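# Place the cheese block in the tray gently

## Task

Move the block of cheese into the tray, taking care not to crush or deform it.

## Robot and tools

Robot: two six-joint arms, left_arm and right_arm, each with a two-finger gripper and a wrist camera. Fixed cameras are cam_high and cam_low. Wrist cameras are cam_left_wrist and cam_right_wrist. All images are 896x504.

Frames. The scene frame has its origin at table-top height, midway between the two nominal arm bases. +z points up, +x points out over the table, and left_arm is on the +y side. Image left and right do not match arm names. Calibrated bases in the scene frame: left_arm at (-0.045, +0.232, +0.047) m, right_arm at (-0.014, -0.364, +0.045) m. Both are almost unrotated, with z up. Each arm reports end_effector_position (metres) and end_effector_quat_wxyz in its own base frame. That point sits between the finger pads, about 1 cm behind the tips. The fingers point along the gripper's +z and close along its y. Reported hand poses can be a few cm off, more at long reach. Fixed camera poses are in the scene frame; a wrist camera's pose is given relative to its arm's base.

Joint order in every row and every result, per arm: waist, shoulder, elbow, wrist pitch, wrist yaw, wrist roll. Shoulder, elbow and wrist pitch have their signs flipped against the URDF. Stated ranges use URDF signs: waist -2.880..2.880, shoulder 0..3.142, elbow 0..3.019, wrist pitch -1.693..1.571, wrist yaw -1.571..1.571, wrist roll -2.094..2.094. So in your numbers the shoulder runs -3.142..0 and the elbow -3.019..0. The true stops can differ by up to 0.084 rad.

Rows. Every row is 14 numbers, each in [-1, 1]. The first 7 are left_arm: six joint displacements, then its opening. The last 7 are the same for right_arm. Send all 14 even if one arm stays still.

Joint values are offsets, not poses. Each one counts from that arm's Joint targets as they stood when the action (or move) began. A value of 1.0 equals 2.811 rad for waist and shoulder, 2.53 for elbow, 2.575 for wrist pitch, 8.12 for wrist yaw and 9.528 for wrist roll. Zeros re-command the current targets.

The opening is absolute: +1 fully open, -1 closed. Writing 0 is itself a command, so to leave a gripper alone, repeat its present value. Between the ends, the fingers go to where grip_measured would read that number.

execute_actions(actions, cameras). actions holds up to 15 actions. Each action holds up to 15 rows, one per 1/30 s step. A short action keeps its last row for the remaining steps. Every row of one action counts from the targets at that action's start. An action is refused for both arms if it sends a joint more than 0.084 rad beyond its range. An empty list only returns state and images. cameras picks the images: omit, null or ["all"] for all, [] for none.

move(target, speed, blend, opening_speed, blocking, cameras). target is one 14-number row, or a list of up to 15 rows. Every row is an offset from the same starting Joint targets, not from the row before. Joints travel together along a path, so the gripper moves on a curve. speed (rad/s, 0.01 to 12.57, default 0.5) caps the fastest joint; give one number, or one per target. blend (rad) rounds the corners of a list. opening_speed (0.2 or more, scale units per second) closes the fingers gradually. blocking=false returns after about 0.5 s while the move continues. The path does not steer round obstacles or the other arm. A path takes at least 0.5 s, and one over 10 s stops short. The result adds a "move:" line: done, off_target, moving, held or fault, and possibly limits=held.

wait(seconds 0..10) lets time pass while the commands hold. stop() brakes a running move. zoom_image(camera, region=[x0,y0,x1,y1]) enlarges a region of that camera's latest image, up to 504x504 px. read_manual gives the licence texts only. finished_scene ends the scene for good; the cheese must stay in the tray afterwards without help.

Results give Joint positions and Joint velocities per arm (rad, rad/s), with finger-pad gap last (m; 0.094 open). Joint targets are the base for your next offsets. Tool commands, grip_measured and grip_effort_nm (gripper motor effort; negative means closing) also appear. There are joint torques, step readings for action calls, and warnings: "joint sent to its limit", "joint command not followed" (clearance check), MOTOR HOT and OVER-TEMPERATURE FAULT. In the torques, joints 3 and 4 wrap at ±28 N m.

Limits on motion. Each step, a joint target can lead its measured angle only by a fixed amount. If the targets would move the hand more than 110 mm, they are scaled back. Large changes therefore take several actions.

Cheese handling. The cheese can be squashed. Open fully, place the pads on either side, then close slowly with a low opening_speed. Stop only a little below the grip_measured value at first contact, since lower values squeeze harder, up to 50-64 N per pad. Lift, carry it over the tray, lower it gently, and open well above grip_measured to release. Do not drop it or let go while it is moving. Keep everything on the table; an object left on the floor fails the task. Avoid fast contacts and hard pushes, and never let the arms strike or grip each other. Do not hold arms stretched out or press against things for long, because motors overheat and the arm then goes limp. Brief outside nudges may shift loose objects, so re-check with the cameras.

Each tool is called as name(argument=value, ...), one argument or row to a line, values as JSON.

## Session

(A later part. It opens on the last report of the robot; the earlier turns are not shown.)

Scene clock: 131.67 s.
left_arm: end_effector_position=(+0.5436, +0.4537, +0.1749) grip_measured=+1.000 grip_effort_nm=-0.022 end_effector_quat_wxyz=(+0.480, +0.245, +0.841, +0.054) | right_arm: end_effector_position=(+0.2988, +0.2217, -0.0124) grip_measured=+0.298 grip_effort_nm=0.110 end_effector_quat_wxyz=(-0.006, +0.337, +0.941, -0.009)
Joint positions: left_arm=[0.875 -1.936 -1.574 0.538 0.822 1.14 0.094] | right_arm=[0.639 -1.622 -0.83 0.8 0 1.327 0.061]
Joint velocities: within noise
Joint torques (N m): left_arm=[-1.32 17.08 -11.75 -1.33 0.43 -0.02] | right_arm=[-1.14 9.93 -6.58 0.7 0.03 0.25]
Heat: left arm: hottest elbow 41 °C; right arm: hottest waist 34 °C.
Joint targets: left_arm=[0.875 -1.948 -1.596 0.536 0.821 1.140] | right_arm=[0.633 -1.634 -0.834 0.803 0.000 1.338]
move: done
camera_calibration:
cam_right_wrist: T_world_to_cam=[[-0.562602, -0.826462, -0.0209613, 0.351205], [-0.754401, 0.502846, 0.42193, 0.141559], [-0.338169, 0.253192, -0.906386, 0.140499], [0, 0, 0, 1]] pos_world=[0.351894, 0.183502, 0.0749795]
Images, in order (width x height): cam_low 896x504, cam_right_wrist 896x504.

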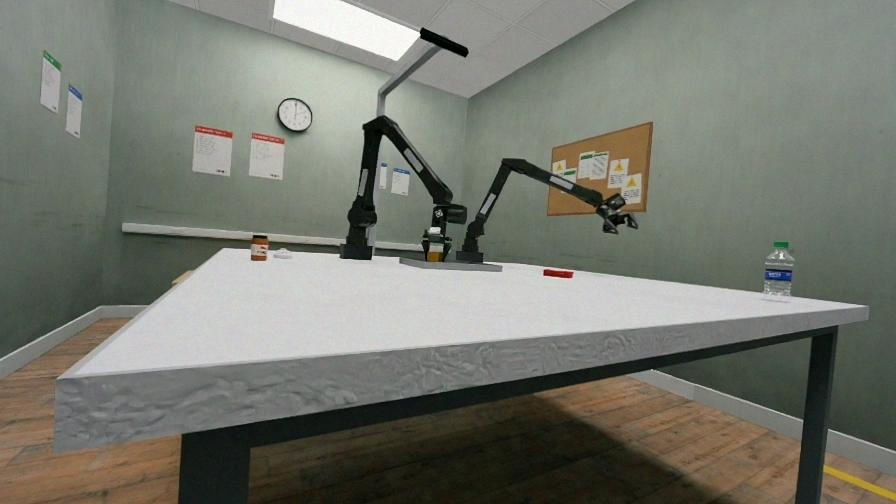

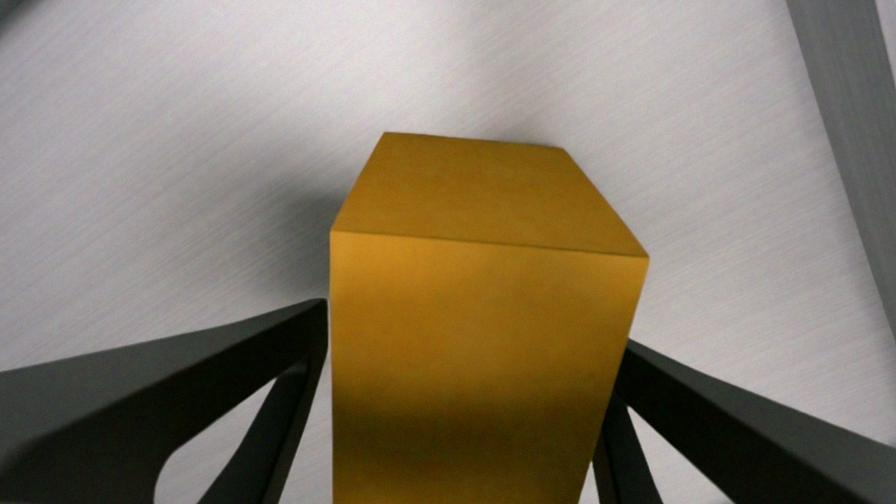

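move(
  target=[
    [0,0,0,0,0,0,1,0,0,0,0,0,0,0.85],
    [0,0,0,0,0,0,1,0,0.0534,-0.0379,0.0683,0,0,0.85],
  ],
  speed=0.3,
  opening_speed=1,
)

Scene clock: 135.70 s.
left_arm: end_effector_position=(+0.5436, +0.4537, +0.1749) grip_measured=+1.000 grip_effort_nm=-0.022 end_effector_quat_wxyz=(+0.480, +0.245, +0.841, +0.054) | right_arm: end_effector_position=(+0.3030, +0.2248, +0.0570) grip_measured=+0.848 grip_effort_nm=0.105 end_effector_quat_wxyz=(+0.004, +0.337, +0.941, +0.007)
Joint positions: left_arm=[0.875 -1.936 -1.574 0.538 0.822 1.14 0.094] | right_arm=[0.639 -1.48 -0.895 0.97 0 1.328 0.087]
Joint velocities: within noise
Joint torques (N m): left_arm=[-1.32 17.14 -11.75 -1.32 0.43 -0.02] | right_arm=[-1.14 9.58 -10.03 0.84 0.03 0.26]
Heat: left arm: hottest elbow 41 °C; right arm: hottest waist 34 °C.
Joint targets: left_arm=[0.875 -1.948 -1.596 0.536 0.821 1.140] | right_arm=[0.633 -1.484 -0.930 0.979 0.000 1.338]
move: done
camera_calibration:
cam_right_wrist: T_world_to_cam=[[-0.561813, -0.825397, -0.0555552, 0.359048], [-0.766432, 0.49405, 0.410483, 0.120191], [-0.311365, 0.273194, -0.910174, 0.191661], [0, 0, 0, 1]] pos_world=[0.353512, 0.184617, 0.145056]

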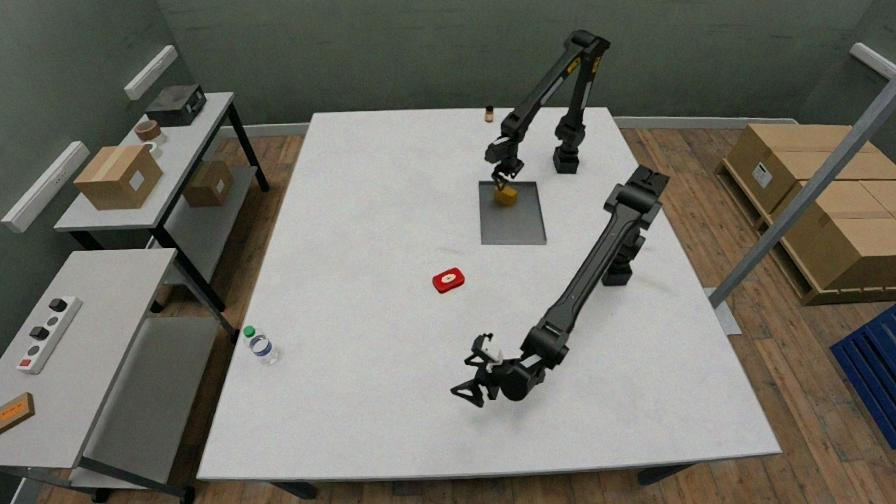

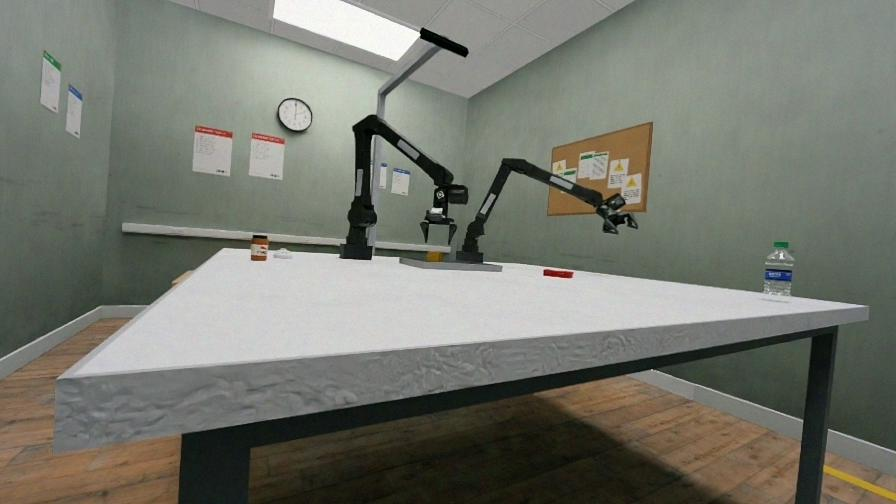

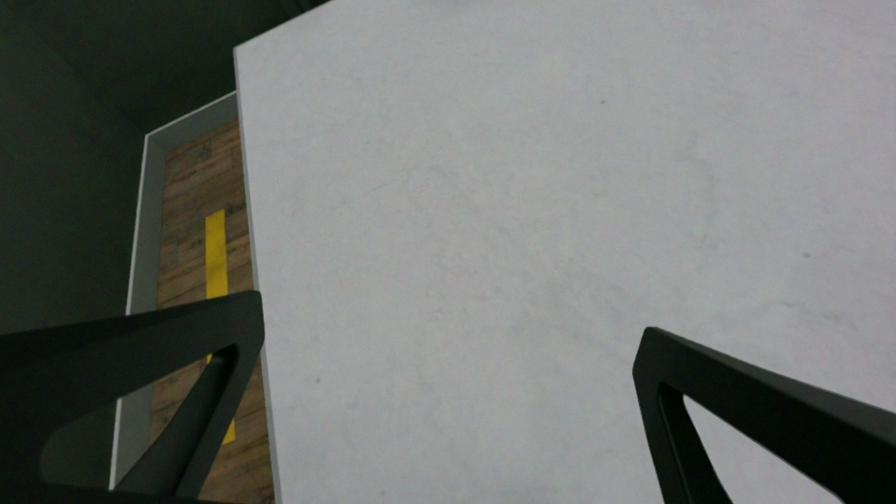

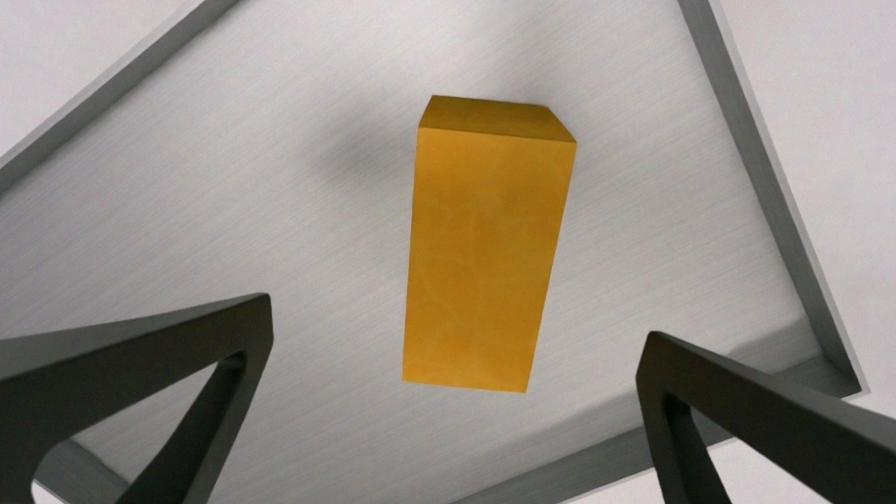

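finished_scene(
)

The scene is finished: the task was done.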